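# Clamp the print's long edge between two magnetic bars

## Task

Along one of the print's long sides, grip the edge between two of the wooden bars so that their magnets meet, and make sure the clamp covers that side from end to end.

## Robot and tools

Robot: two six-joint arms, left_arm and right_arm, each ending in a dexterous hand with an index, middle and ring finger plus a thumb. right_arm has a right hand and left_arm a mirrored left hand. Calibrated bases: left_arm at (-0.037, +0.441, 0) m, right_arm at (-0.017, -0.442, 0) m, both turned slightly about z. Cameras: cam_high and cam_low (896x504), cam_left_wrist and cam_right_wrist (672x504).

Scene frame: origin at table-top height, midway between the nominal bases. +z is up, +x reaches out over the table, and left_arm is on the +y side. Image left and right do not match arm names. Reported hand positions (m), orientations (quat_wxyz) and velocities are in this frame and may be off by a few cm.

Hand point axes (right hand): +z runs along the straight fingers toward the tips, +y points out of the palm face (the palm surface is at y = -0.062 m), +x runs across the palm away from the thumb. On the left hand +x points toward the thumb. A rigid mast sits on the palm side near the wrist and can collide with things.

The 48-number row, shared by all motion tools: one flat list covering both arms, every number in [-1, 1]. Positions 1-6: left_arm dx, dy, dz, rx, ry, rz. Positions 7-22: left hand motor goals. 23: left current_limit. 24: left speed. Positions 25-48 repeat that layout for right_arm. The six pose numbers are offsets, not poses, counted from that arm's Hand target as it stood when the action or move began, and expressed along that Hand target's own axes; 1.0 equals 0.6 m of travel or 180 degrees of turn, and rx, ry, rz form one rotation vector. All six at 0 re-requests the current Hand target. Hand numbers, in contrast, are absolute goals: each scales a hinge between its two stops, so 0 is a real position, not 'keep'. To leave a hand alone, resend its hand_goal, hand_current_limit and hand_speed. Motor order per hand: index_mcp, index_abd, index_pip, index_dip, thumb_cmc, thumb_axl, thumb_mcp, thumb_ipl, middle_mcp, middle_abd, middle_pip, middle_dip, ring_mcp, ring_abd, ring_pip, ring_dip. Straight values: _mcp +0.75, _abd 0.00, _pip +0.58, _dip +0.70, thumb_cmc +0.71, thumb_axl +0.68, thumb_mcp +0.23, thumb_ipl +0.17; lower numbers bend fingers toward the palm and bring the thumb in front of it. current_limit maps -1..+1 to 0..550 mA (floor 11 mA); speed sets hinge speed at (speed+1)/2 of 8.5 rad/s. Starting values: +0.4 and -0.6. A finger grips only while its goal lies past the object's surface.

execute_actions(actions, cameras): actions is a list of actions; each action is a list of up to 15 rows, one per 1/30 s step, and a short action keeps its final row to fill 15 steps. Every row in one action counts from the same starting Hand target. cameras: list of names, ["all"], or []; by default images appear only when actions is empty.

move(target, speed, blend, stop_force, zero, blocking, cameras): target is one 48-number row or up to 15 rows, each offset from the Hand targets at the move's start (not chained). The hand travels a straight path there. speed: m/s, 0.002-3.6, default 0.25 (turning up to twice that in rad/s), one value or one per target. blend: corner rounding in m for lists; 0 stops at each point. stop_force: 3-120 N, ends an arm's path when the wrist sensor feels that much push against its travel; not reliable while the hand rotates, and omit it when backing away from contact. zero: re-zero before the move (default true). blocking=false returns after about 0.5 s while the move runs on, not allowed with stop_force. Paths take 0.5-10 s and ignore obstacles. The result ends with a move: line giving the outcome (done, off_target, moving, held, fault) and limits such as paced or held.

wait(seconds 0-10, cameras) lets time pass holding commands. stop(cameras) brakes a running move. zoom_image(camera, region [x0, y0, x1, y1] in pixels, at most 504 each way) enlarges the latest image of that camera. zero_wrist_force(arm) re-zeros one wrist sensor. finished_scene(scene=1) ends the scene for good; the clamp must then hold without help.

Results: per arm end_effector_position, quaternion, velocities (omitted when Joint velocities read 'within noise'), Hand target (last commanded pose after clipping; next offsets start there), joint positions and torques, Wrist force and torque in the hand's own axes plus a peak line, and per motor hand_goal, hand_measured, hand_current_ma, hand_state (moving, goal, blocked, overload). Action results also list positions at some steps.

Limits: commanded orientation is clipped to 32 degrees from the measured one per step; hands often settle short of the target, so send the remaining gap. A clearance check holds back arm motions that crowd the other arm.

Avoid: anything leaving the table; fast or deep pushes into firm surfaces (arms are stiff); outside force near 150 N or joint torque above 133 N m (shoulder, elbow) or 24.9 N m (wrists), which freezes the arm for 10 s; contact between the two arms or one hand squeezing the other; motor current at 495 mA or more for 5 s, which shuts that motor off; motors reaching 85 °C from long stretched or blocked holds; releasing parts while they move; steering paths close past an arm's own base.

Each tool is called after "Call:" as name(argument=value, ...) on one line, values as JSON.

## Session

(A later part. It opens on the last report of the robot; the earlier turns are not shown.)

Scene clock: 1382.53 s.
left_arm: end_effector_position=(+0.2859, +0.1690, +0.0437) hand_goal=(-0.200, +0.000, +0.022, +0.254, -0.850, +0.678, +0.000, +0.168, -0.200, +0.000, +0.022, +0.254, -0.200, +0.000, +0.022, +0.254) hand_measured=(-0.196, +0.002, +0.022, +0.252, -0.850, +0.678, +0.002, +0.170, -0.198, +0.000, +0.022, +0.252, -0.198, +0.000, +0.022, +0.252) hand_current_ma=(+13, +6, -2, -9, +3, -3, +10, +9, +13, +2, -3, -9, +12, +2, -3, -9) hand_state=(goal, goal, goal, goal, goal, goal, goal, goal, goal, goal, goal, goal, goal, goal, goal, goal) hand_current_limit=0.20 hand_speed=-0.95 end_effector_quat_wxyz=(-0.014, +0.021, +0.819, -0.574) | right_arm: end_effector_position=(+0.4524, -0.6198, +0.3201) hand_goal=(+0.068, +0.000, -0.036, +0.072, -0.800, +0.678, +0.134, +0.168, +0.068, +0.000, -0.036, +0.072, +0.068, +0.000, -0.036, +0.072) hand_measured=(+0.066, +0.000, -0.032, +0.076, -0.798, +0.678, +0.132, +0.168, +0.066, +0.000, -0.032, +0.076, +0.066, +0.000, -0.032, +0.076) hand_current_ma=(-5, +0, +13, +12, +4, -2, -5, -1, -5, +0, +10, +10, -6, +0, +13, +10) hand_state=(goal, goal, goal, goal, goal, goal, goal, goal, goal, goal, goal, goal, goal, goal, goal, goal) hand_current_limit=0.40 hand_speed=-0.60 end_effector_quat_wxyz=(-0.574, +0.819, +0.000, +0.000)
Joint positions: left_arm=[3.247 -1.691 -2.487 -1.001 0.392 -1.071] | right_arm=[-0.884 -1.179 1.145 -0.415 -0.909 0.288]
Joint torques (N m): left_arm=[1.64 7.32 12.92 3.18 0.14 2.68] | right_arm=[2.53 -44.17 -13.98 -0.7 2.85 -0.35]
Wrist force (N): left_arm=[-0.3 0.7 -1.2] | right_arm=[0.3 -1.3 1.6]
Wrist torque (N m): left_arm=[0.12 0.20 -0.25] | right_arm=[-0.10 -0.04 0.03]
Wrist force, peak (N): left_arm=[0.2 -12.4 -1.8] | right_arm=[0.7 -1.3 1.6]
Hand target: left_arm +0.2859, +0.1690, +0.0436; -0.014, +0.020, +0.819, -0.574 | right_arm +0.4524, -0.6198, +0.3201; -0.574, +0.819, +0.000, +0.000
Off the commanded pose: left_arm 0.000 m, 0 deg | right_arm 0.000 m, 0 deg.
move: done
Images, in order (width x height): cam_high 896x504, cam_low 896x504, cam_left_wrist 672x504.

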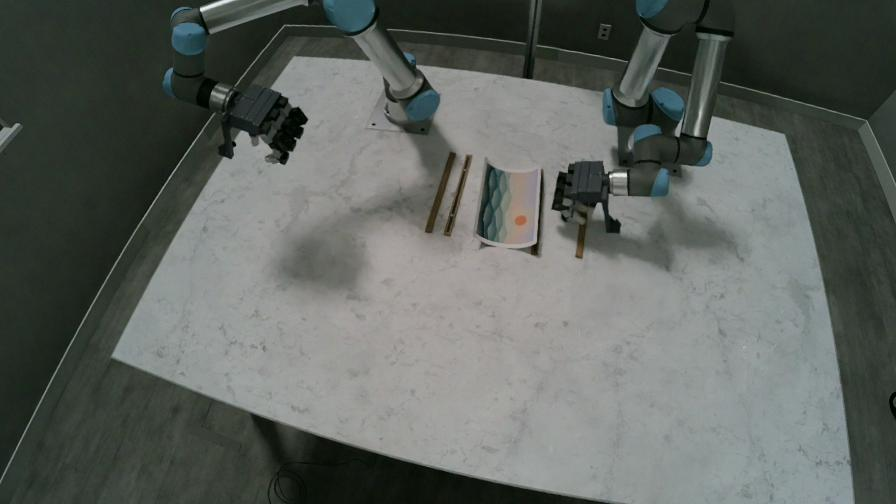

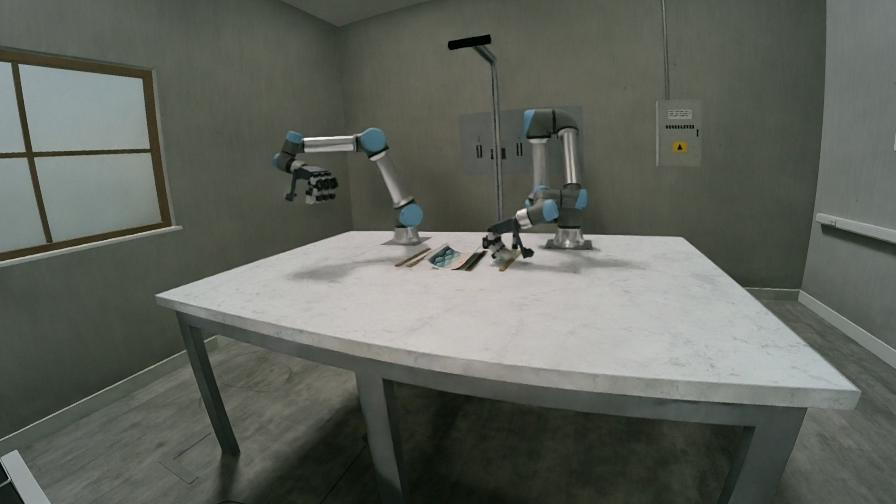

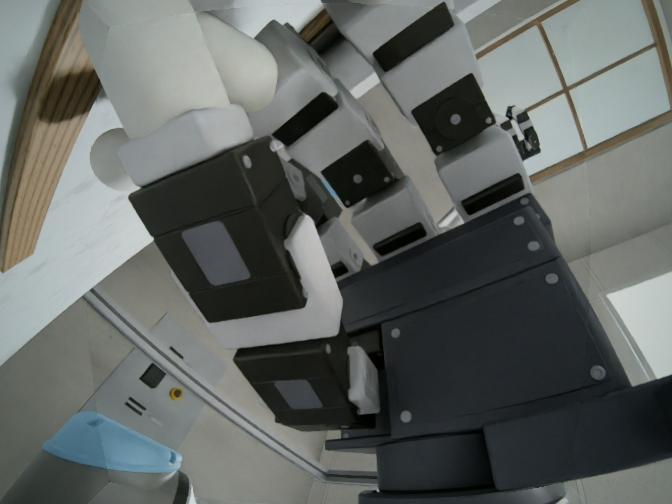

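Call:
move(target=[[0,-0.2444,-0.0889,0,0,0,-0.2,0,0.0219,0.253,-0.85,0.678,0.1,0.1676,-0.2,0,0.0219,0.253,-0.2,0,0.0219,0.253,0.2,-0.8,0,0,0,0,0,0,0.0685,0,-0.0365,0.0725,-0.8,0.678,0.1348,0.1676,0.0685,0,-0.0365,0.0725,0.0685,0,-0.0365,0.0725,0.4,-0.6],[-0.0023,-0.2003,-0.3075,-0.3889,0,0,0.754,0,0.576,0.696,0.714,0.678,0.226,0.168,0.754,0,0.576,0.696,0.754,0,0.576,0.696,0.4,-0.4,0,0,0,0,0,0,0.0685,0,-0.0365,0.0725,-0.8,0.678,0.1348,0.1676,0.0685,0,-0.0365,0.0725,0.0685,0,-0.0365,0.0725,0.4,-0.6]], speed=0.2, cameras=["cam_high","cam_low","cam_left_wrist"])

Call:
zoom_image(camera="cam_high", region=[460, 140, 660, 280])

Scene clock: 1472.30 s.
left_arm: end_effector_position=(+0.2937, +0.3011, +0.2196) hand_goal=(+0.754, +0.000, +0.576, +0.696, +0.714, +0.678, +0.226, +0.168, +0.754, +0.000, +0.576, +0.696, +0.754, +0.000, +0.576, +0.696) hand_measured=(+0.750, +0.002, +0.574, +0.694, +0.712, +0.678, +0.216, +0.168, +0.750, +0.000, +0.574, +0.694, +0.750, +0.000, +0.574, +0.694) hand_current_ma=(-17, +6, -8, -10, -10, -3, -59, +3, -17, +2, -8, -9, -16, +2, -8, -10) hand_state=(goal, goal, goal, goal, goal, goal, goal, goal, goal, goal, goal, goal, goal, goal, goal, goal) hand_current_limit=0.40 hand_speed=-0.40 end_effector_quat_wxyz=(+0.000, +0.025, +1.000, +0.000) | right_arm: end_effector_position=(+0.4524, -0.6198, +0.3201) hand_goal=(+0.068, +0.000, -0.036, +0.072, -0.800, +0.678, +0.134, +0.168, +0.068, +0.000, -0.036, +0.072, +0.068, +0.000, -0.036, +0.072) hand_measured=(+0.066, +0.000, -0.032, +0.076, -0.798, +0.678, +0.132, +0.168, +0.066, +0.000, -0.032, +0.076, +0.066, +0.000, -0.032, +0.076) hand_current_ma=(-5, +0, +13, +12, +4, -2, -5, -1, -5, +0, +10, +10, -6, +0, +13, +10) hand_state=(goal, goal, goal, goal, goal, goal, goal, goal, goal, goal, goal, goal, goal, goal, goal, goal) hand_current_limit=0.40 hand_speed=-0.60 end_effector_quat_wxyz=(-0.574, +0.819, +0.000, +0.000)
Joint positions: left_arm=[2.865 -1.392 -2.092 -1.228 1.571 -1.769] | right_arm=[-0.884 -1.179 1.145 -0.415 -0.909 0.288]
Joint torques (N m): left_arm=[7.89 23.51 15.16 3.19 2.26 2.73] | right_arm=[1.39 -44.46 -13.77 -0.37 2.77 -0.21]
Wrist force (N): left_arm=[-0.3 -0.8 0.6] | right_arm=[0.7 -0.7 1.0]
Wrist torque (N m): left_arm=[-0.04 0.39 -0.01] | right_arm=[0.03 -0.08 0.08]
Wrist force, peak (N): left_arm=[-0.4 2.6 -0.4] | right_arm=[0.6 -1.4 1.8]
Hand target: left_arm +0.2937, +0.3011, +0.2196; +0.000, +0.025, +1.000, +0.000 | right_arm +0.4524, -0.6198, +0.3201; -0.574, +0.819, +0.000, +0.000
Off the commanded pose: left_arm 0.000 m, 0 deg | right_arm 0.000 m, 0 deg.
move: done
Images, in order (width x height): cam_high 896x504, cam_low 896x504, cam_left_wrist 672x504.

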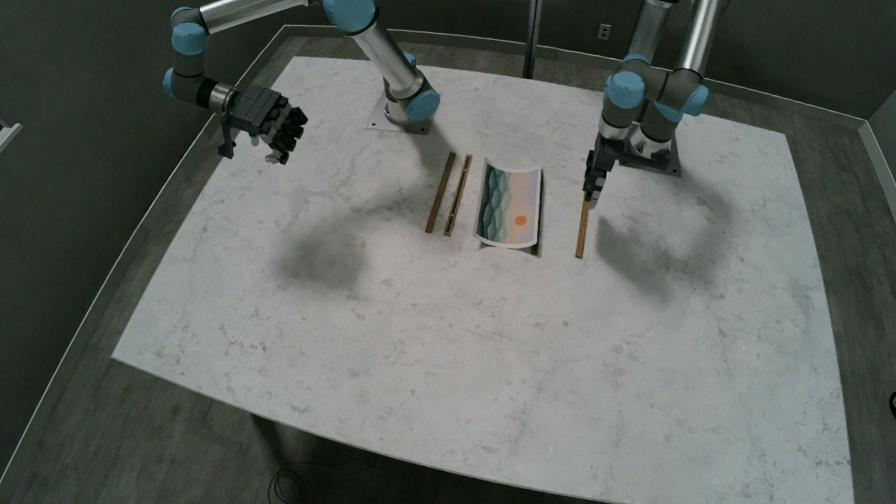

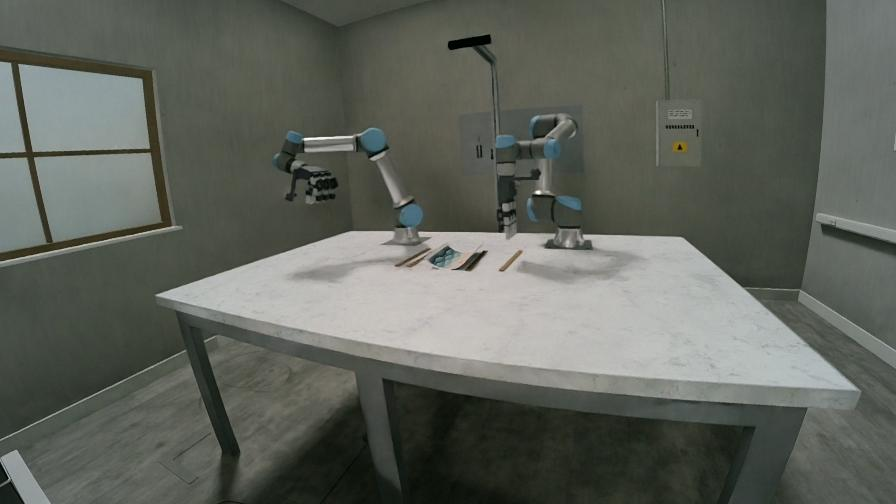

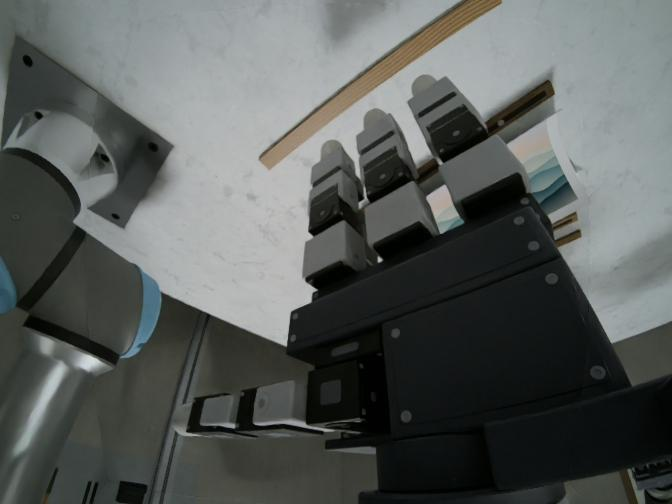

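Scaled by 2.520 from the camera's 896x504 image, which has a finer 1280x720 frame.

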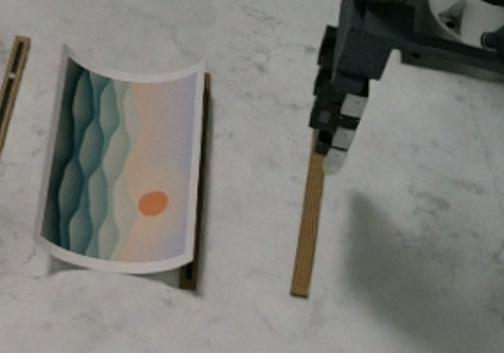

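Call:
zoom_image(camera="cam_left_wrist", region=[240, 60, 480, 220])

Call:
zoom_image(camera="cam_left_wrist", region=[250, 130, 310, 180])

Scaled by 2.100 from the camera's 672x504 image, which has a finer 960x720 frame.

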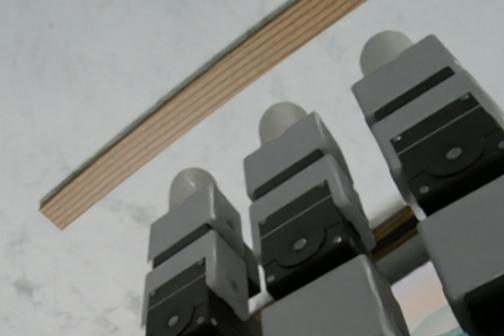

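Scaled by 8.400 from the camera's 672x504 image, which has a finer 960x720 frame.

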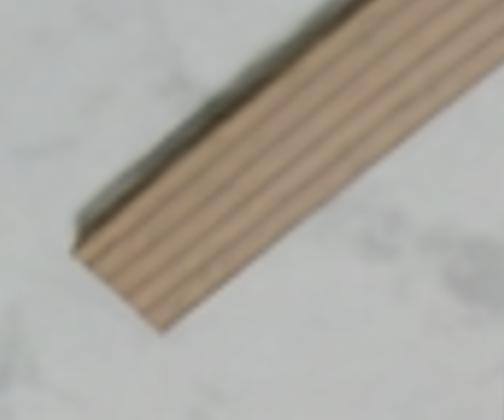

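Call:
move(target=[[0,0,0.141,0,0,0,0.754,0,0.576,0.696,0.714,0.678,0.226,0.168,0.754,0,0.576,0.696,0.754,0,0.576,0.696,0.4,-0.6,0,0,0,0,0,0,0.0685,0,-0.0365,0.0725,-0.8,0.678,0.1348,0.1676,0.0685,0,-0.0365,0.0725,0.0685,0,-0.0365,0.0725,0.4,-0.6]], speed=0.12, cameras=["cam_left_wrist","cam_high"])

Call:
zoom_image(camera="cam_left_wrist", region=[200, 20, 480, 230])

Call:
move(target=[[0,0,0.03,0,0,0,0.754,0,0.576,0.696,0.714,0.678,0.226,0.168,0.754,0,0.576,0.696,0.754,0,0.576,0.696,0.4,-0.6,0,0,0,0,0,0,0.0685,0,-0.0365,0.0725,-0.8,0.678,0.1348,0.1676,0.0685,0,-0.0365,0.0725,0.0685,0,-0.0365,0.0725,0.4,-0.6]], speed=0.006, stop_force=4, cameras=["cam_left_wrist"])

Scene clock: 1489.60 s.
left_arm: end_effector_position=(+0.2938, +0.3011, +0.1350) hand_goal=(+0.754, +0.000, +0.576, +0.696, +0.714, +0.678, +0.226, +0.168, +0.754, +0.000, +0.576, +0.696, +0.754, +0.000, +0.576, +0.696) hand_measured=(+0.750, +0.002, +0.574, +0.694, +0.712, +0.678, +0.216, +0.168, +0.750, +0.000, +0.574, +0.694, +0.750, +0.000, +0.574, +0.694) hand_current_ma=(-17, +6, -8, -10, -10, -3, -55, +3, -17, +2, -8, -9, -16, +2, -8, -10) hand_state=(goal, goal, goal, goal, goal, goal, goal, goal, goal, goal, goal, goal, goal, goal, goal, goal) hand_current_limit=0.40 hand_speed=-0.60 end_effector_quat_wxyz=(+0.000, +0.025, +1.000, +0.000) | right_arm: end_effector_position=(+0.4524, -0.6198, +0.3201) hand_goal=(+0.068, +0.000, -0.036, +0.072, -0.800, +0.678, +0.134, +0.168, +0.068, +0.000, -0.036, +0.072, +0.068, +0.000, -0.036, +0.072) hand_measured=(+0.066, +0.000, -0.032, +0.076, -0.798, +0.678, +0.132, +0.168, +0.066, +0.000, -0.032, +0.076, +0.066, +0.000, -0.032, +0.076) hand_current_ma=(-5, +0, +13, +12, +4, -2, -5, -1, -5, +0, +10, +10, -6, +0, +13, +10) hand_state=(goal, goal, goal, goal, goal, goal, goal, goal, goal, goal, goal, goal, goal, goal, goal, goal) hand_current_limit=0.40 hand_speed=-0.60 end_effector_quat_wxyz=(-0.574, +0.819, +0.000, +0.000)
Joint positions: left_arm=[2.865 -1.501 -2.242 -0.969 1.57 -1.769] | right_arm=[-0.884 -1.179 1.145 -0.415 -0.909 0.288]
Joint torques (N m): left_arm=[-7.76 21.07 18.9 3.42 2.15 -0.45] | right_arm=[0.91 -44.12 -13.61 -0.27 2.83 -0.24]
Wrist force (N): left_arm=[-0.5 -0.5 0.0] | right_arm=[0.5 -0.8 1.4]
Wrist torque (N m): left_arm=[0.04 0.38 -0.03] | right_arm=[-0.02 -0.06 0.06]
Wrist force, peak (N): left_arm=[-0.4 -0.7 1.9] | right_arm=[0.6 -1.1 1.9]
Hand target: left_arm +0.2938, +0.3011, +0.1350; +0.000, +0.025, +1.000, +0.000 | right_arm +0.4524, -0.6198, +0.3201; -0.574, +0.819, +0.000, +0.000
Off the commanded pose: left_arm 0.000 m, 0 deg | right_arm 0.000 m, 0 deg.
move: done
Images, in order (width x height): cam_high 896x504, cam_left_wrist 672x504.

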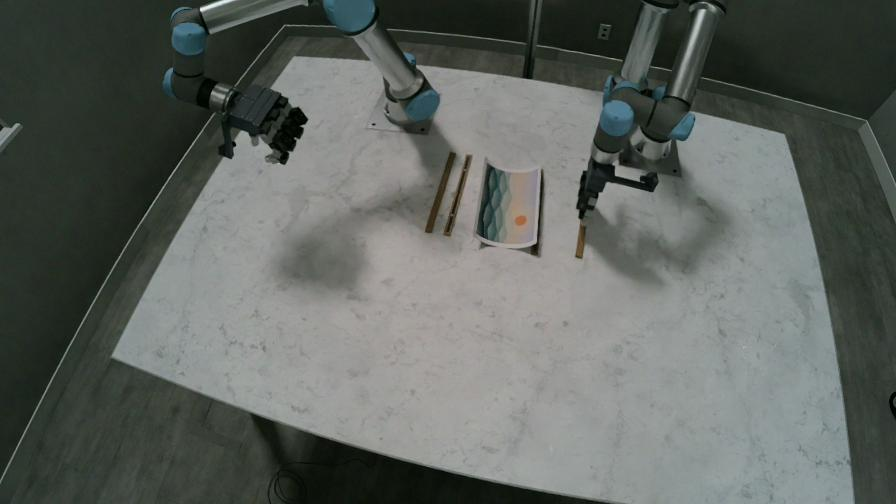

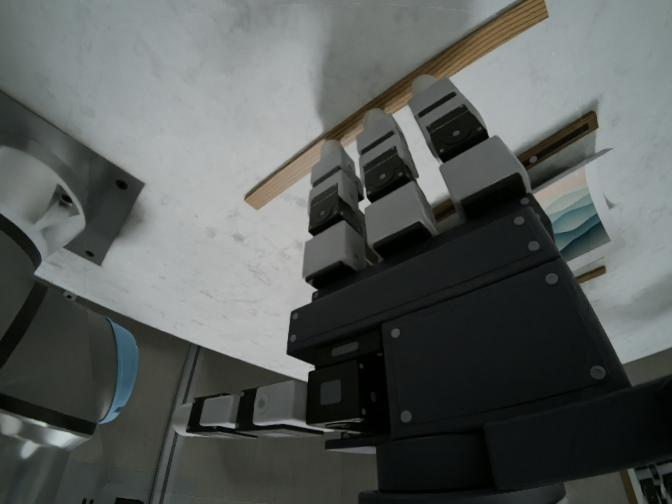

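Scaled by 1.800 from the camera's 672x504 image, which has a finer 960x720 frame.

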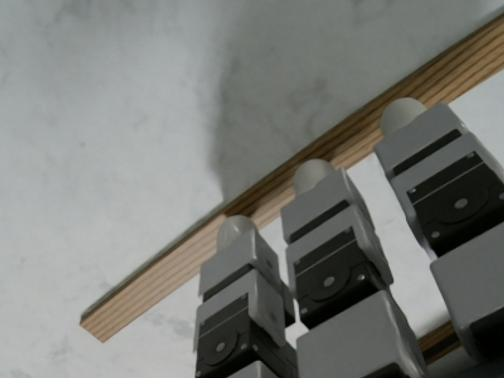

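Scene clock: 1491.70 s.
left_arm: end_effector_position=(+0.2938, +0.3011, +0.1285) hand_goal=(+0.754, +0.000, +0.576, +0.696, +0.714, +0.678, +0.226, +0.168, +0.754, +0.000, +0.576, +0.696, +0.754, +0.000, +0.576, +0.696) hand_measured=(+0.750, +0.002, +0.574, +0.694, +0.712, +0.678, +0.216, +0.168, +0.750, +0.002, +0.574, +0.694, +0.750, +0.002, +0.574, +0.694) hand_current_ma=(-17, +8, -8, -10, -10, -3, -55, +3, -17, +5, -8, -9, -16, +4, -8, -10) hand_state=(goal, goal, goal, goal, goal, goal, goal, goal, goal, goal, goal, goal, goal, goal, goal, goal) hand_current_limit=0.40 hand_speed=-0.60 end_effector_quat_wxyz=(+0.000, +0.025, +1.000, +0.000) | right_arm: end_effector_position=(+0.4524, -0.6198, +0.3201) hand_goal=(+0.068, +0.000, -0.036, +0.072, -0.800, +0.678, +0.134, +0.168, +0.068, +0.000, -0.036, +0.072, +0.068, +0.000, -0.036, +0.072) hand_measured=(+0.066, +0.000, -0.032, +0.076, -0.798, +0.678, +0.132, +0.168, +0.066, +0.000, -0.032, +0.076, +0.066, +0.000, -0.032, +0.076) hand_current_ma=(-5, +0, +13, +12, +4, -2, -5, -1, -5, +0, +10, +10, -6, +0, +13, +10) hand_state=(goal, goal, goal, goal, goal, goal, goal, goal, goal, goal, goal, goal, goal, goal, goal, goal) hand_current_limit=0.40 hand_speed=-0.60 end_effector_quat_wxyz=(-0.574, +0.819, +0.000, +0.000)
Joint positions: left_arm=[2.865 -1.513 -2.252 -0.948 1.571 -1.769] | right_arm=[-0.884 -1.179 1.145 -0.415 -0.909 0.288]
Joint torques (N m): left_arm=[-8.64 25.08 23.58 0.86 1.84 -1.96] | right_arm=[0.2 -44.29 -13.99 -0.25 2.76 -0.13]
Wrist force (N): left_arm=[0.0 -0.7 -4.1] | right_arm=[0.5 -1.2 1.3]
Wrist torque (N m): left_arm=[0.35 0.14 0.02] | right_arm=[-0.06 -0.06 0.05]
Wrist force, peak (N): left_arm=[0.6 -0.4 -9.8] | right_arm=[1.0 -0.9 1.6]
Hand target: left_arm +0.2938, +0.3011, +0.1285; +0.000, +0.025, +1.000, +0.000 (not the last commanded pose) | right_arm +0.4524, -0.6198, +0.3201; -0.574, +0.819, +0.000, +0.000
Off the commanded pose: left_arm 0.011 m, 0 deg | right_arm 0.000 m, 0 deg.
move: contact (left_arm)
Images, in order (width x height): cam_left_wrist 672x504.

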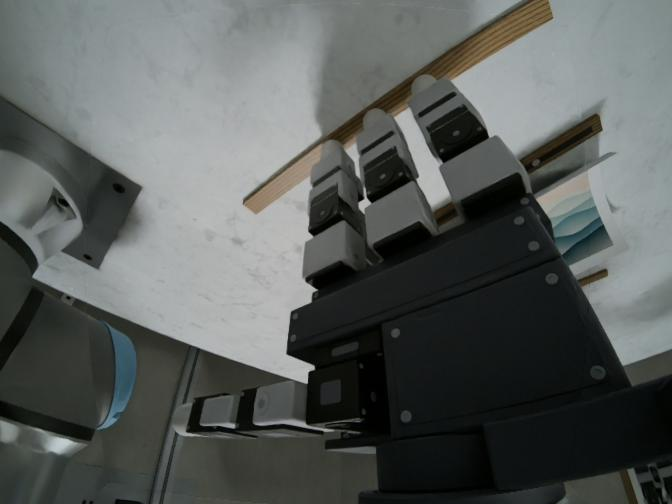

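Call:
move(target=[[0,0,-0.0167,0,0,0,0.754,0,0.576,0.696,0.714,0.678,0.226,0.168,0.754,0,0.576,0.696,0.754,0,0.576,0.696,0.4,-0.6,0,0,0,0,0,0,0.0685,0,-0.0365,0.0725,-0.8,0.678,0.1348,0.1676,0.0685,0,-0.0365,0.0725,0.0685,0,-0.0365,0.0725,0.4,-0.6],[0.0033,0.0666,-0.0167,0,0,0,0.754,0,0.576,0.696,0.714,0.678,0.226,0.168,0.754,0,0.576,0.696,0.754,0,0.576,0.696,0.4,-0.6,0,0,0,0,0,0,0.0685,0,-0.0365,0.0725,-0.8,0.678,0.1348,0.1676,0.0685,0,-0.0365,0.0725,0.0685,0,-0.0365,0.0725,0.4,-0.6],[0.0033,0.0666,0,0,0,0,0.754,0,0.576,0.696,0.714,0.678,0.226,0.168,0.754,0,0.576,0.696,0.754,0,0.576,0.696,0.4,-0.6,0,0,0,0,0,0,0.0685,0,-0.0365,0.0725,-0.8,0.678,0.1348,0.1676,0.0685,0,-0.0365,0.0725,0.0685,0,-0.0365,0.0725,0.4,-0.6]], speed=0.08)

Call:
move(target=[[0,0,0.025,0,0,0,0.754,0,0.576,0.696,0.714,0.678,0.226,0.168,0.754,0,0.576,0.696,0.754,0,0.576,0.696,0.4,-0.6,0,0,0,0,0,0,0.0685,0,-0.0365,0.0725,-0.8,0.678,0.1348,0.1676,0.0685,0,-0.0365,0.0725,0.0685,0,-0.0365,0.0725,0.4,-0.6]], speed=0.006, stop_force=4)

Scene clock: 1505.63 s.
left_arm: end_effector_position=(+0.2938, +0.3411, +0.1285) hand_goal=(+0.754, +0.000, +0.576, +0.696, +0.714, +0.678, +0.226, +0.168, +0.754, +0.000, +0.576, +0.696, +0.754, +0.000, +0.576, +0.696) hand_measured=(+0.750, +0.002, +0.574, +0.694, +0.712, +0.678, +0.216, +0.168, +0.750, +0.002, +0.574, +0.694, +0.750, +0.002, +0.574, +0.694) hand_current_ma=(-15, +8, -8, -10, -9, -3, -55, +3, -14, +5, -8, -9, -13, +4, -8, -10) hand_state=(goal, goal, goal, goal, goal, goal, goal, goal, goal, goal, goal, goal, goal, goal, goal, goal) hand_current_limit=0.40 hand_speed=-0.60 end_effector_quat_wxyz=(+0.000, +0.025, +1.000, +0.000) | right_arm: end_effector_position=(+0.4524, -0.6198, +0.3201) hand_goal=(+0.068, +0.000, -0.036, +0.072, -0.800, +0.678, +0.134, +0.168, +0.068, +0.000, -0.036, +0.072, +0.068, +0.000, -0.036, +0.072) hand_measured=(+0.066, +0.000, -0.032, +0.076, -0.798, +0.678, +0.132, +0.168, +0.066, +0.000, -0.032, +0.076, +0.066, +0.000, -0.032, +0.076) hand_current_ma=(-5, +0, +13, +12, +4, -2, -5, -1, -5, +0, +10, +10, -6, +0, +13, +10) hand_state=(goal, goal, goal, goal, goal, goal, goal, goal, goal, goal, goal, goal, goal, goal, goal, goal) hand_current_limit=0.40 hand_speed=-0.60 end_effector_quat_wxyz=(-0.574, +0.819, +0.000, +0.000)
Joint positions: left_arm=[2.968 -1.459 -2.3 -0.954 1.57 -1.666] | right_arm=[-0.884 -1.179 1.145 -0.415 -0.909 0.288]
Joint torques (N m): left_arm=[-9.06 23.13 23.11 3.1 -0.83 -2.21] | right_arm=[0.19 -44.67 -14.13 -0.16 2.78 -0.28]
Wrist force (N): left_arm=[-0.7 -0.9 0.4] | right_arm=[0.6 -1.0 1.4]
Wrist torque (N m): left_arm=[-0.06 0.43 0.07] | right_arm=[-0.04 -0.08 0.06]
Wrist force, peak (N): left_arm=[0.1 -1.2 -4.4] | right_arm=[0.8 -1.2 1.6]
Hand target: left_arm +0.2938, +0.3411, +0.1285; +0.000, +0.025, +1.000, +0.000 | right_arm +0.4524, -0.6198, +0.3201; -0.574, +0.819, +0.000, +0.000
Off the commanded pose: left_arm 0.000 m, 0 deg | right_arm 0.000 m, 0 deg.
move: done

Scene clock: 1507.67 s.
left_arm: end_effector_position=(+0.2938, +0.3411, +0.1224) hand_goal=(+0.754, +0.000, +0.576, +0.696, +0.714, +0.678, +0.226, +0.168, +0.754, +0.000, +0.576, +0.696, +0.754, +0.000, +0.576, +0.696) hand_measured=(+0.750, +0.002, +0.574, +0.694, +0.712, +0.678, +0.216, +0.168, +0.750, +0.002, +0.574, +0.694, +0.750, +0.002, +0.574, +0.694) hand_current_ma=(-15, +9, -8, -10, -9, -3, -55, +3, -14, +7, -8, -9, -13, +6, -8, -10) hand_state=(goal, goal, goal, goal, goal, goal, goal, goal, goal, goal, goal, goal, goal, goal, goal, goal) hand_current_limit=0.40 hand_speed=-0.60 end_effector_quat_wxyz=(+0.000, +0.025, +1.000, +0.000) | right_arm: end_effector_position=(+0.4524, -0.6198, +0.3201) hand_goal=(+0.068, +0.000, -0.036, +0.072, -0.800, +0.678, +0.134, +0.168, +0.068, +0.000, -0.036, +0.072, +0.068, +0.000, -0.036, +0.072) hand_measured=(+0.066, +0.000, -0.032, +0.076, -0.798, +0.678, +0.132, +0.168, +0.066, +0.000, -0.032, +0.076, +0.066, +0.000, -0.032, +0.076) hand_current_ma=(-5, +0, +13, +12, +4, -2, -5, -1, -5, +0, +10, +10, -6, +0, +13, +10) hand_state=(goal, goal, goal, goal, goal, goal, goal, goal, goal, goal, goal, goal, goal, goal, goal, goal) hand_current_limit=0.40 hand_speed=-0.60 end_effector_quat_wxyz=(-0.574, +0.819, +0.000, +0.000)
Joint positions: left_arm=[2.968 -1.47 -2.309 -0.933 1.57 -1.666] | right_arm=[-0.884 -1.179 1.145 -0.415 -0.909 0.288]
Joint torques (N m): left_arm=[-9.01 22.77 23.7 0.93 1.29 -2.28] | right_arm=[0.78 -44.39 -13.93 -0.06 2.74 -0.2]
Wrist force (N): left_arm=[-0.1 -0.7 -3.9] | right_arm=[0.4 -1.1 1.4]
Wrist torque (N m): left_arm=[0.30 0.20 0.12] | right_arm=[-0.06 -0.05 0.05]
Wrist force, peak (N): left_arm=[0.1 -0.9 -10.1] | right_arm=[0.9 -0.9 1.8]
Hand target: left_arm +0.2938, +0.3411, +0.1225; +0.000, +0.025, +1.000, +0.000 (not the last commanded pose) | right_arm +0.4524, -0.6198, +0.3201; -0.574, +0.819, +0.000, +0.000
Off the commanded pose: left_arm 0.009 m, 0 deg | right_arm 0.000 m, 0 deg.
move: contact (left_arm)

Call:
move(target=[[0,0,-0.129,0,0,0,0.754,0,0.576,0.696,0.714,0.678,0.226,0.168,0.754,0,0.576,0.696,0.754,0,0.576,0.696,0.4,-0.4,0,0,0,0,0,0,0.0685,0,-0.0365,0.0725,-0.8,0.678,0.1348,0.1676,0.0685,0,-0.0365,0.0725,0.0685,0,-0.0365,0.0725,0.4,-0.6],[0.0054,-0.0188,0.0375,0.3889,0,0,0.754,0,0.576,0.696,-0.8,0.678,0.067,0.1676,0.754,0,0.576,0.696,0.754,0,0.576,0.696,0.4,-0.4,0,0,0,0,0,0,0.0685,0,-0.0365,0.0725,-0.8,0.678,0.1348,0.1676,0.0685,0,-0.0365,0.0725,0.0685,0,-0.0365,0.0725,0.4,-0.6],[0.0054,-0.0188,0.1375,0.3889,0,0,0.754,0,0.576,0.696,-0.8,0.678,0.067,0.1676,0.754,0,0.576,0.696,0.754,0,0.576,0.696,0.4,-0.4,0,0,0,0,0,0,0.0685,0,-0.0365,0.0725,-0.8,0.678,0.1348,0.1676,0.0685,0,-0.0365,0.0725,0.0685,0,-0.0365,0.0725,0.4,-0.6]], speed=0.2, blend=[0.03,0,0], cameras=["cam_low","cam_left_wrist"])

Call:
zoom_image(camera="cam_low", region=[470, 190, 580, 290])

Scene clock: 1558.70 s.
left_arm: end_effector_position=(+0.2901, +0.3299, +0.0400) hand_goal=(+0.754, +0.000, +0.576, +0.696, -0.800, +0.678, +0.068, +0.168, +0.754, +0.000, +0.576, +0.696, +0.754, +0.000, +0.576, +0.696) hand_measured=(+0.746, +0.002, +0.574, +0.694, -0.794, +0.678, +0.070, +0.168, +0.746, +0.002, +0.574, +0.694, +0.746, +0.002, +0.574, +0.694) hand_current_ma=(-37, +9, -8, -10, +24, -3, +6, +3, -35, +7, -8, -9, -33, +6, -8, -10) hand_state=(goal, goal, goal, goal, goal, goal, goal, goal, goal, goal, goal, goal, goal, goal, goal, goal) hand_current_limit=0.40 hand_speed=-0.40 end_effector_quat_wxyz=(-0.014, +0.020, +0.819, -0.574) | right_arm: end_effector_position=(+0.4524, -0.6198, +0.3201) hand_goal=(+0.068, +0.000, -0.036, +0.072, -0.800, +0.678, +0.134, +0.168, +0.068, +0.000, -0.036, +0.072, +0.068, +0.000, -0.036, +0.072) hand_measured=(+0.066, +0.000, -0.032, +0.076, -0.798, +0.678, +0.132, +0.168, +0.066, +0.000, -0.032, +0.076, +0.066, +0.000, -0.032, +0.076) hand_current_ma=(-5, +0, +13, +12, +4, -2, -5, -1, -5, +0, +10, +10, -6, +0, +13, +10) hand_state=(goal, goal, goal, goal, goal, goal, goal, goal, goal, goal, goal, goal, goal, goal, goal, goal) hand_current_limit=0.40 hand_speed=-0.60 end_effector_quat_wxyz=(-0.574, +0.819, +0.000, +0.000)
Joint positions: left_arm=[3.69 -1.663 -2.36 -1.705 0.705 -0.44] | right_arm=[-0.884 -1.179 1.145 -0.415 -0.909 0.288]
Joint torques (N m): left_arm=[-9.5 14.26 16.42 1.43 -2.21 -1.12] | right_arm=[-0.5 -45.05 -14.11 0.04 2.68 -0.3]
Wrist force (N): left_arm=[-0.2 0.6 -1.1] | right_arm=[0.7 -0.9 1.4]
Wrist torque (N m): left_arm=[-0.06 0.18 -0.21] | right_arm=[-0.02 -0.09 0.08]
Wrist force, peak (N): left_arm=[-0.5 -1.1 -4.6] | right_arm=[0.7 -1.5 1.7]
Hand target: left_arm +0.2901, +0.3299, +0.0400; -0.014, +0.021, +0.819, -0.574 | right_arm +0.4524, -0.6198, +0.3201; -0.574, +0.819, +0.000, +0.000
Off the commanded pose: left_arm 0.000 m, 0 deg | right_arm 0.000 m, 0 deg.
move: done
Images, in order (width x height): cam_low 896x504, cam_left_wrist 672x504.

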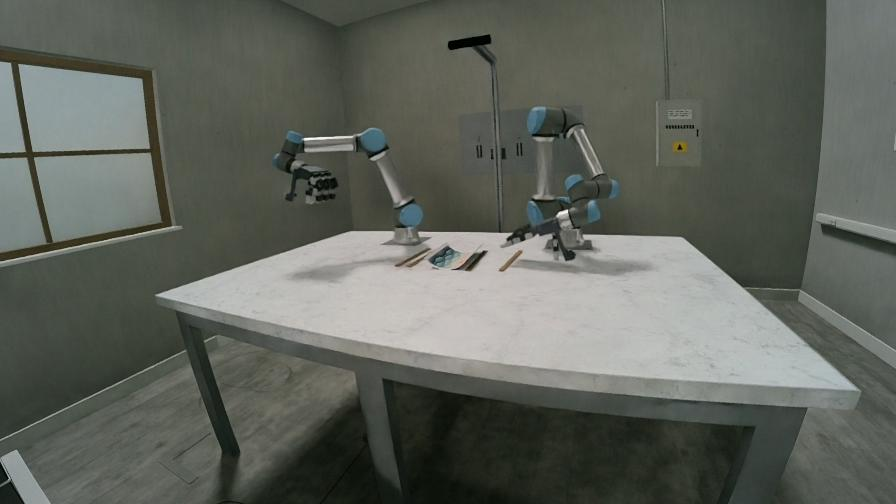

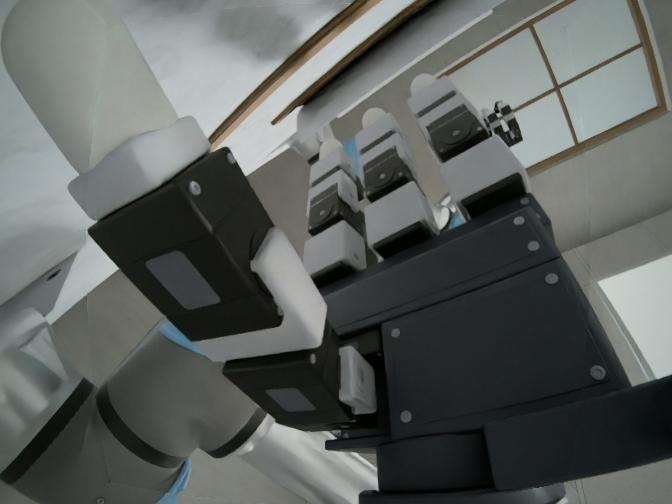

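Scaled by 4.582 from the camera's 896x504 image, which has a finer 1280x720 frame.

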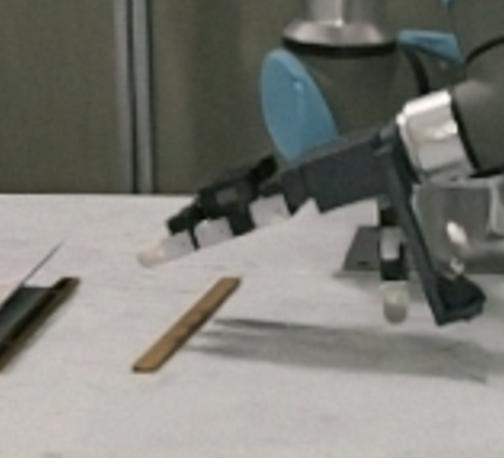

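Call:
move(target=[[0,0.0188,0.0068,0,0,0,0.754,0,0.576,0.696,-0.8,0.678,0.067,0.1676,0.754,0,0.576,0.696,0.754,0,0.576,0.696,0.4,-0.4,0,0,0,0,0,0,0.0685,0,-0.0365,0.0725,-0.8,0.678,0.1348,0.1676,0.0685,0,-0.0365,0.0725,0.0685,0,-0.0365,0.0725,0.4,-0.6]], speed=0.004, stop_force=3)

Scene clock: 1567.03 s.
left_arm: end_effector_position=(+0.2901, +0.3299, +0.0316) hand_goal=(+0.754, +0.000, +0.576, +0.696, -0.800, +0.678, +0.068, +0.168, +0.754, +0.000, +0.576, +0.696, +0.754, +0.000, +0.576, +0.696) hand_measured=(+0.746, +0.002, +0.574, +0.694, -0.794, +0.678, +0.070, +0.168, +0.746, +0.002, +0.574, +0.694, +0.746, +0.002, +0.574, +0.694) hand_current_ma=(-37, +9, -8, -10, +21, -3, +6, +3, -35, +7, -8, -9, -33, +6, -8, -10) hand_state=(goal, goal, goal, goal, goal, goal, goal, goal, goal, goal, goal, goal, goal, goal, goal, goal) hand_current_limit=0.40 hand_speed=-0.40 end_effector_quat_wxyz=(-0.014, +0.021, +0.819, -0.574) | right_arm: end_effector_position=(+0.4524, -0.6198, +0.3201) hand_goal=(+0.068, +0.000, -0.036, +0.072, -0.800, +0.678, +0.134, +0.168, +0.068, +0.000, -0.036, +0.072, +0.068, +0.000, -0.036, +0.072) hand_measured=(+0.066, +0.000, -0.032, +0.076, -0.798, +0.678, +0.132, +0.168, +0.066, +0.000, -0.032, +0.076, +0.066, +0.000, -0.032, +0.076) hand_current_ma=(-5, +0, +13, +12, +4, -2, -5, -1, -5, +0, +10, +10, -6, +0, +13, +10) hand_state=(goal, goal, goal, goal, goal, goal, goal, goal, goal, goal, goal, goal, goal, goal, goal, goal) hand_current_limit=0.40 hand_speed=-0.60 end_effector_quat_wxyz=(-0.574, +0.819, +0.000, +0.000)
Joint positions: left_arm=[3.69 -1.685 -2.368 -1.675 0.705 -0.44] | right_arm=[-0.884 -1.179 1.145 -0.415 -0.909 0.288]
Joint torques (N m): left_arm=[-1.11 27.29 19.82 -0.73 1.19 2.36] | right_arm=[-1.18 -44.02 -14.58 0.11 2.75 -0.24]
Wrist force (N): left_arm=[1.0 -2.3 -1.8] | right_arm=[0.5 -1.0 1.3]
Wrist torque (N m): left_arm=[-0.32 0.06 -0.16] | right_arm=[-0.03 -0.05 0.05]
Wrist force, peak (N): left_arm=[1.1 -4.7 -2.7] | right_arm=[0.8 -1.2 1.7]
Hand target: left_arm +0.2901, +0.3299, +0.0316; -0.014, +0.021, +0.819, -0.574 (not the last commanded pose) | right_arm +0.4524, -0.6198, +0.3201; -0.574, +0.819, +0.000, +0.000
Off the commanded pose: left_arm 0.004 m, 0 deg | right_arm 0.000 m, 0 deg.
move: contact (left_arm)

Call:
move(target=[[0,-0.0376,-0.0137,0,0,0,0.754,0,0.576,0.696,-0.8,0.678,0.067,0.1676,0.754,0,0.576,0.696,0.754,0,0.576,0.696,0.4,-0.4,0,0,0,0,0,0,0.0685,0,-0.0365,0.0725,-0.8,0.678,0.1348,0.1676,0.0685,0,-0.0365,0.0725,0.0685,0,-0.0365,0.0725,0.4,-0.6],[0,-0.0376,-0.0137,0,0,0,-0.151,0,0.0219,0.2029,-0.8,0.678,0.45,0.1676,-0.151,0,0.0219,0.2029,-0.151,0,0.0219,0.2029,0.4,-0.5,0,0,0,0,0,0,0.0685,0,-0.0365,0.0725,-0.8,0.678,0.1348,0.1676,0.0685,0,-0.0365,0.0725,0.0685,0,-0.0365,0.0725,0.4,-0.6],[0,-0.0110,-0.0040,0,0,0,-0.151,0,0.0219,0.2029,-0.8,0.678,0.45,0.1676,-0.151,0,0.0219,0.2029,-0.151,0,0.0219,0.2029,0.4,-0.5,0,0,0,0,0,0,0.0685,0,-0.0365,0.0725,-0.8,0.678,0.1348,0.1676,0.0685,0,-0.0365,0.0725,0.0685,0,-0.0365,0.0725,0.4,-0.6]], speed=0.06)

Call:
move(target=[[0,0.0188,0.0068,0,0,0,-0.151,0,0.0219,0.2029,-0.8,0.678,0.45,0.1676,-0.151,0,0.0219,0.2029,-0.151,0,0.0219,0.2029,0.4,-0.5,0,0,0,0,0,0,0.0685,0,-0.0365,0.0725,-0.8,0.678,0.1348,0.1676,0.0685,0,-0.0365,0.0725,0.0685,0,-0.0365,0.0725,0.4,-0.6]], speed=0.004, stop_force=3)

Scene clock: 1582.83 s.
left_arm: end_effector_position=(+0.2900, +0.3299, +0.0385) hand_goal=(-0.150, +0.000, +0.022, +0.202, -0.800, +0.678, +0.450, +0.168, -0.150, +0.000, +0.022, +0.202, -0.150, +0.000, +0.022, +0.202) hand_measured=(-0.148, +0.002, +0.026, +0.206, -0.794, +0.678, +0.442, +0.168, -0.148, +0.002, +0.026, +0.206, -0.148, +0.002, +0.026, +0.206) hand_current_ma=(+8, +9, +15, +13, +21, -3, -39, +3, +8, +7, +15, +12, +8, +6, +16, +13) hand_state=(goal, goal, goal, goal, goal, goal, goal, goal, goal, goal, goal, goal, goal, goal, goal, goal) hand_current_limit=0.40 hand_speed=-0.50 end_effector_quat_wxyz=(-0.014, +0.020, +0.819, -0.574) | right_arm: end_effector_position=(+0.4524, -0.6198, +0.3201) hand_goal=(+0.068, +0.000, -0.036, +0.072, -0.800, +0.678, +0.134, +0.168, +0.068, +0.000, -0.036, +0.072, +0.068, +0.000, -0.036, +0.072) hand_measured=(+0.066, +0.000, -0.032, +0.076, -0.798, +0.678, +0.132, +0.168, +0.066, +0.000, -0.032, +0.076, +0.066, +0.000, -0.032, +0.076) hand_current_ma=(-5, +0, +13, +12, +4, -2, -5, -1, -5, +0, +10, +10, -6, +0, +13, +10) hand_state=(goal, goal, goal, goal, goal, goal, goal, goal, goal, goal, goal, goal, goal, goal, goal, goal) hand_current_limit=0.40 hand_speed=-0.60 end_effector_quat_wxyz=(-0.574, +0.819, +0.000, +0.000)
Joint positions: left_arm=[3.69 -1.667 -2.361 -1.7 0.706 -0.44] | right_arm=[-0.884 -1.179 1.145 -0.415 -0.909 0.288]
Joint torques (N m): left_arm=[-6.61 27.46 21.37 -1.07 -0.55 -1.72] | right_arm=[-0.84 -45.14 -14.23 0.13 2.78 -0.24]
Wrist force (N): left_arm=[-0.1 0.7 -1.2] | right_arm=[0.3 -0.6 1.2]
Wrist torque (N m): left_arm=[0.13 0.18 -0.21] | right_arm=[0.03 -0.02 0.04]
Wrist force, peak (N): left_arm=[0.7 -2.4 -2.6] | right_arm=[0.5 -1.1 2.0]
Hand target: left_arm +0.2901, +0.3299, +0.0386; -0.014, +0.021, +0.819, -0.574 | right_arm +0.4524, -0.6198, +0.3201; -0.574, +0.819, +0.000, +0.000
Off the commanded pose: left_arm 0.000 m, 0 deg | right_arm 0.000 m, 0 deg.
move: done

Scene clock: 1586.30 s.
left_arm: end_effector_position=(+0.2901, +0.3300, +0.0290) hand_goal=(-0.150, +0.000, +0.022, +0.202, -0.800, +0.678, +0.450, +0.168, -0.150, +0.000, +0.022, +0.202, -0.150, +0.000, +0.022, +0.202) hand_measured=(-0.148, +0.002, +0.022, +0.202, -0.794, +0.678, +0.442, +0.168, -0.148, +0.002, +0.022, +0.200, -0.148, +0.002, +0.020, +0.200) hand_current_ma=(+8, +7, -2, -3, +21, -3, -39, +3, +7, +6, -4, -4, +7, +5, -6, -6) hand_state=(goal, goal, goal, goal, goal, goal, goal, goal, goal, goal, goal, goal, goal, goal, goal, goal) hand_current_limit=0.40 hand_speed=-0.50 end_effector_quat_wxyz=(-0.014, +0.021, +0.819, -0.574) | right_arm: end_effector_position=(+0.4524, -0.6198, +0.3201) hand_goal=(+0.068, +0.000, -0.036, +0.072, -0.800, +0.678, +0.134, +0.168, +0.068, +0.000, -0.036, +0.072, +0.068, +0.000, -0.036, +0.072) hand_measured=(+0.066, +0.000, -0.032, +0.076, -0.798, +0.678, +0.132, +0.168, +0.066, +0.000, -0.032, +0.076, +0.066, +0.000, -0.032, +0.076) hand_current_ma=(-5, +0, +13, +12, +4, -2, -5, -1, -5, +0, +10, +10, -6, +0, +13, +10) hand_state=(goal, goal, goal, goal, goal, goal, goal, goal, goal, goal, goal, goal, goal, goal, goal, goal) hand_current_limit=0.40 hand_speed=-0.60 end_effector_quat_wxyz=(-0.574, +0.819, +0.000, +0.000)
Joint positions: left_arm=[3.69 -1.692 -2.371 -1.666 0.705 -0.44] | right_arm=[-0.884 -1.179 1.145 -0.415 -0.909 0.288]
Joint torques (N m): left_arm=[-5.32 27.9 19.86 -0.75 -1.38 -1.29] | right_arm=[-0.7 -44.55 -14.07 0.29 2.78 -0.11]
Wrist force (N): left_arm=[0.3 -0.2 -1.1] | right_arm=[0.6 -1.2 1.4]
Wrist torque (N m): left_arm=[0.08 0.13 -0.19] | right_arm=[-0.07 -0.08 0.07]
Wrist force, peak (N): left_arm=[-0.1 -3.4 -0.7] | right_arm=[0.5 -1.1 1.7]
Hand target: left_arm +0.2901, +0.3300, +0.0290; -0.014, +0.021, +0.819, -0.574 (not the last commanded pose) | right_arm +0.4524, -0.6198, +0.3201; -0.574, +0.819, +0.000, +0.000
Off the commanded pose: left_arm 0.002 m, 0 deg | right_arm 0.000 m, 0 deg.
move: contact (left_arm)

Call:
move(target=[[0,-0.0956,-0.0348,0,0,0,-0.151,0,0.0219,0.2029,-0.8,0.678,0.45,0.1676,-0.151,0,0.0219,0.2029,-0.151,0,0.0219,0.2029,0.4,-0.5,0,0,0,0,0,0,0.0685,0,-0.0365,0.0725,-0.8,0.678,0.1348,0.1676,0.0685,0,-0.0365,0.0725,0.0685,0,-0.0365,0.0725,0.4,-0.6],[-0.0123,-0.1922,0.2308,0,0.0039,0.0014,-0.1575,0,0.0219,0.271,-0.8,0.678,0.135,0.1676,-0.1575,0,0.0219,0.271,-0.1575,0,0.0219,0.271,0.4,-0.5,0,0,0,0,0,0,0.0685,0,-0.0365,0.0725,-0.8,0.678,0.1348,0.1676,0.0685,0,-0.0365,0.0725,0.0685,0,-0.0365,0.0725,0.4,-0.6],[-0.0123,-0.1217,0.2565,0,0.0039,0.0014,-0.1575,0,0.0219,0.271,-0.8,0.678,0.135,0.1676,-0.1575,0,0.0219,0.271,-0.1575,0,0.0219,0.271,0.4,-0.5,0,0,0,0,0,0,0.0685,0,-0.0365,0.0725,-0.8,0.678,0.1348,0.1676,0.0685,0,-0.0365,0.0725,0.0685,0,-0.0365,0.0725,0.4,-0.6]], speed=0.12, blend=[0.02,0,0], cameras=["cam_high","cam_low"])

Call:
zoom_image(camera="cam_high", region=[540, 160, 640, 270])

Call:
zoom_image(camera="cam_low", region=[470, 220, 560, 290])

Scene clock: 1627.10 s.
left_arm: end_effector_position=(+0.2890, +0.1602, +0.0451) hand_goal=(-0.158, +0.000, +0.022, +0.272, -0.800, +0.678, +0.136, +0.168, -0.158, +0.000, +0.022, +0.272, -0.158, +0.000, +0.022, +0.272) hand_measured=(-0.156, +0.002, +0.022, +0.270, -0.794, +0.678, +0.138, +0.168, -0.156, +0.002, +0.022, +0.270, -0.156, +0.002, +0.020, +0.270) hand_current_ma=(+9, +7, -2, -9, +21, -3, +6, +3, +9, +6, -4, -9, +9, +5, -5, -9) hand_state=(goal, goal, goal, goal, goal, goal, goal, goal, goal, goal, goal, goal, goal, goal, goal, goal) hand_current_limit=0.40 hand_speed=-0.50 end_effector_quat_wxyz=(-0.018, +0.026, +0.819, -0.573) | right_arm: end_effector_position=(+0.4524, -0.6198, +0.3201) hand_goal=(+0.068, +0.000, -0.036, +0.072, -0.800, +0.678, +0.134, +0.168, +0.068, +0.000, -0.036, +0.072, +0.068, +0.000, -0.036, +0.072) hand_measured=(+0.066, +0.000, -0.032, +0.076, -0.798, +0.678, +0.132, +0.168, +0.066, +0.000, -0.032, +0.076, +0.066, +0.000, -0.032, +0.076) hand_current_ma=(-5, +0, +13, +12, +4, -2, -5, -1, -5, +0, +10, +10, -6, +0, +13, +10) hand_state=(goal, goal, goal, goal, goal, goal, goal, goal, goal, goal, goal, goal, goal, goal, goal, goal) hand_current_limit=0.40 hand_speed=-0.60 end_effector_quat_wxyz=(-0.574, +0.819, +0.000, +0.000)
Joint positions: left_arm=[3.219 -1.709 -2.472 -0.964 0.386 -1.108] | right_arm=[-0.884 -1.179 1.145 -0.415 -0.909 0.288]
Joint torques (N m): left_arm=[-10.75 16.08 19.48 2.31 -3.28 2.21] | right_arm=[-1.12 -44.12 -14.1 0.42 2.7 -0.24]
Wrist force (N): left_arm=[-0.1 0.4 -1.2] | right_arm=[0.7 -0.5 1.7]
Wrist torque (N m): left_arm=[0.09 0.15 -0.18] | right_arm=[-0.01 -0.09 0.09]
Wrist force, peak (N): left_arm=[-0.2 1.9 -1.3] | right_arm=[0.9 -1.3 1.7]
Hand target: left_arm +0.2890, +0.1602, +0.0451; -0.018, +0.026, +0.819, -0.573 | right_arm +0.4524, -0.6198, +0.3201; -0.574, +0.819, +0.000, +0.000
Off the commanded pose: left_arm 0.000 m, 0 deg | right_arm 0.000 m, 0 deg.
move: done
Images, in order (width x height): cam_high 896x504, cam_low 896x504.

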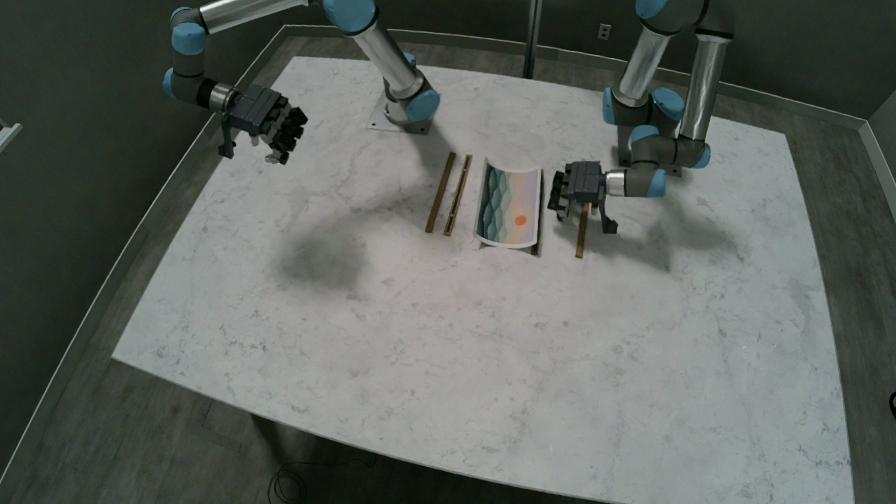

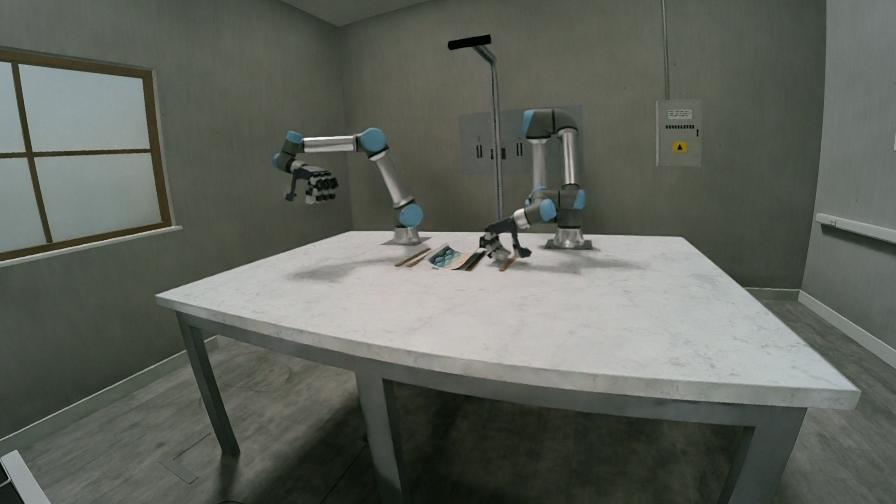

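Scaled by 4.582 from the camera's 896x504 image, which has a finer 1280x720 frame.

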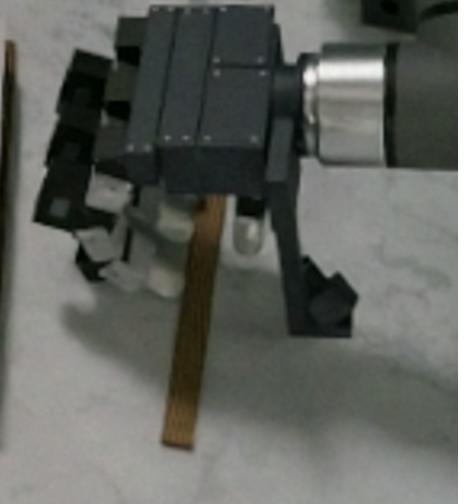

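Scaled by 5.600 from the camera's 896x504 image, which has a finer 1280x720 frame.

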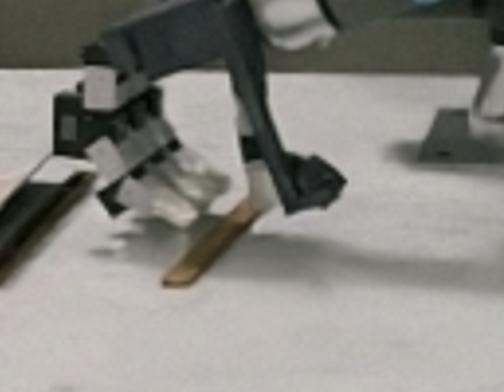

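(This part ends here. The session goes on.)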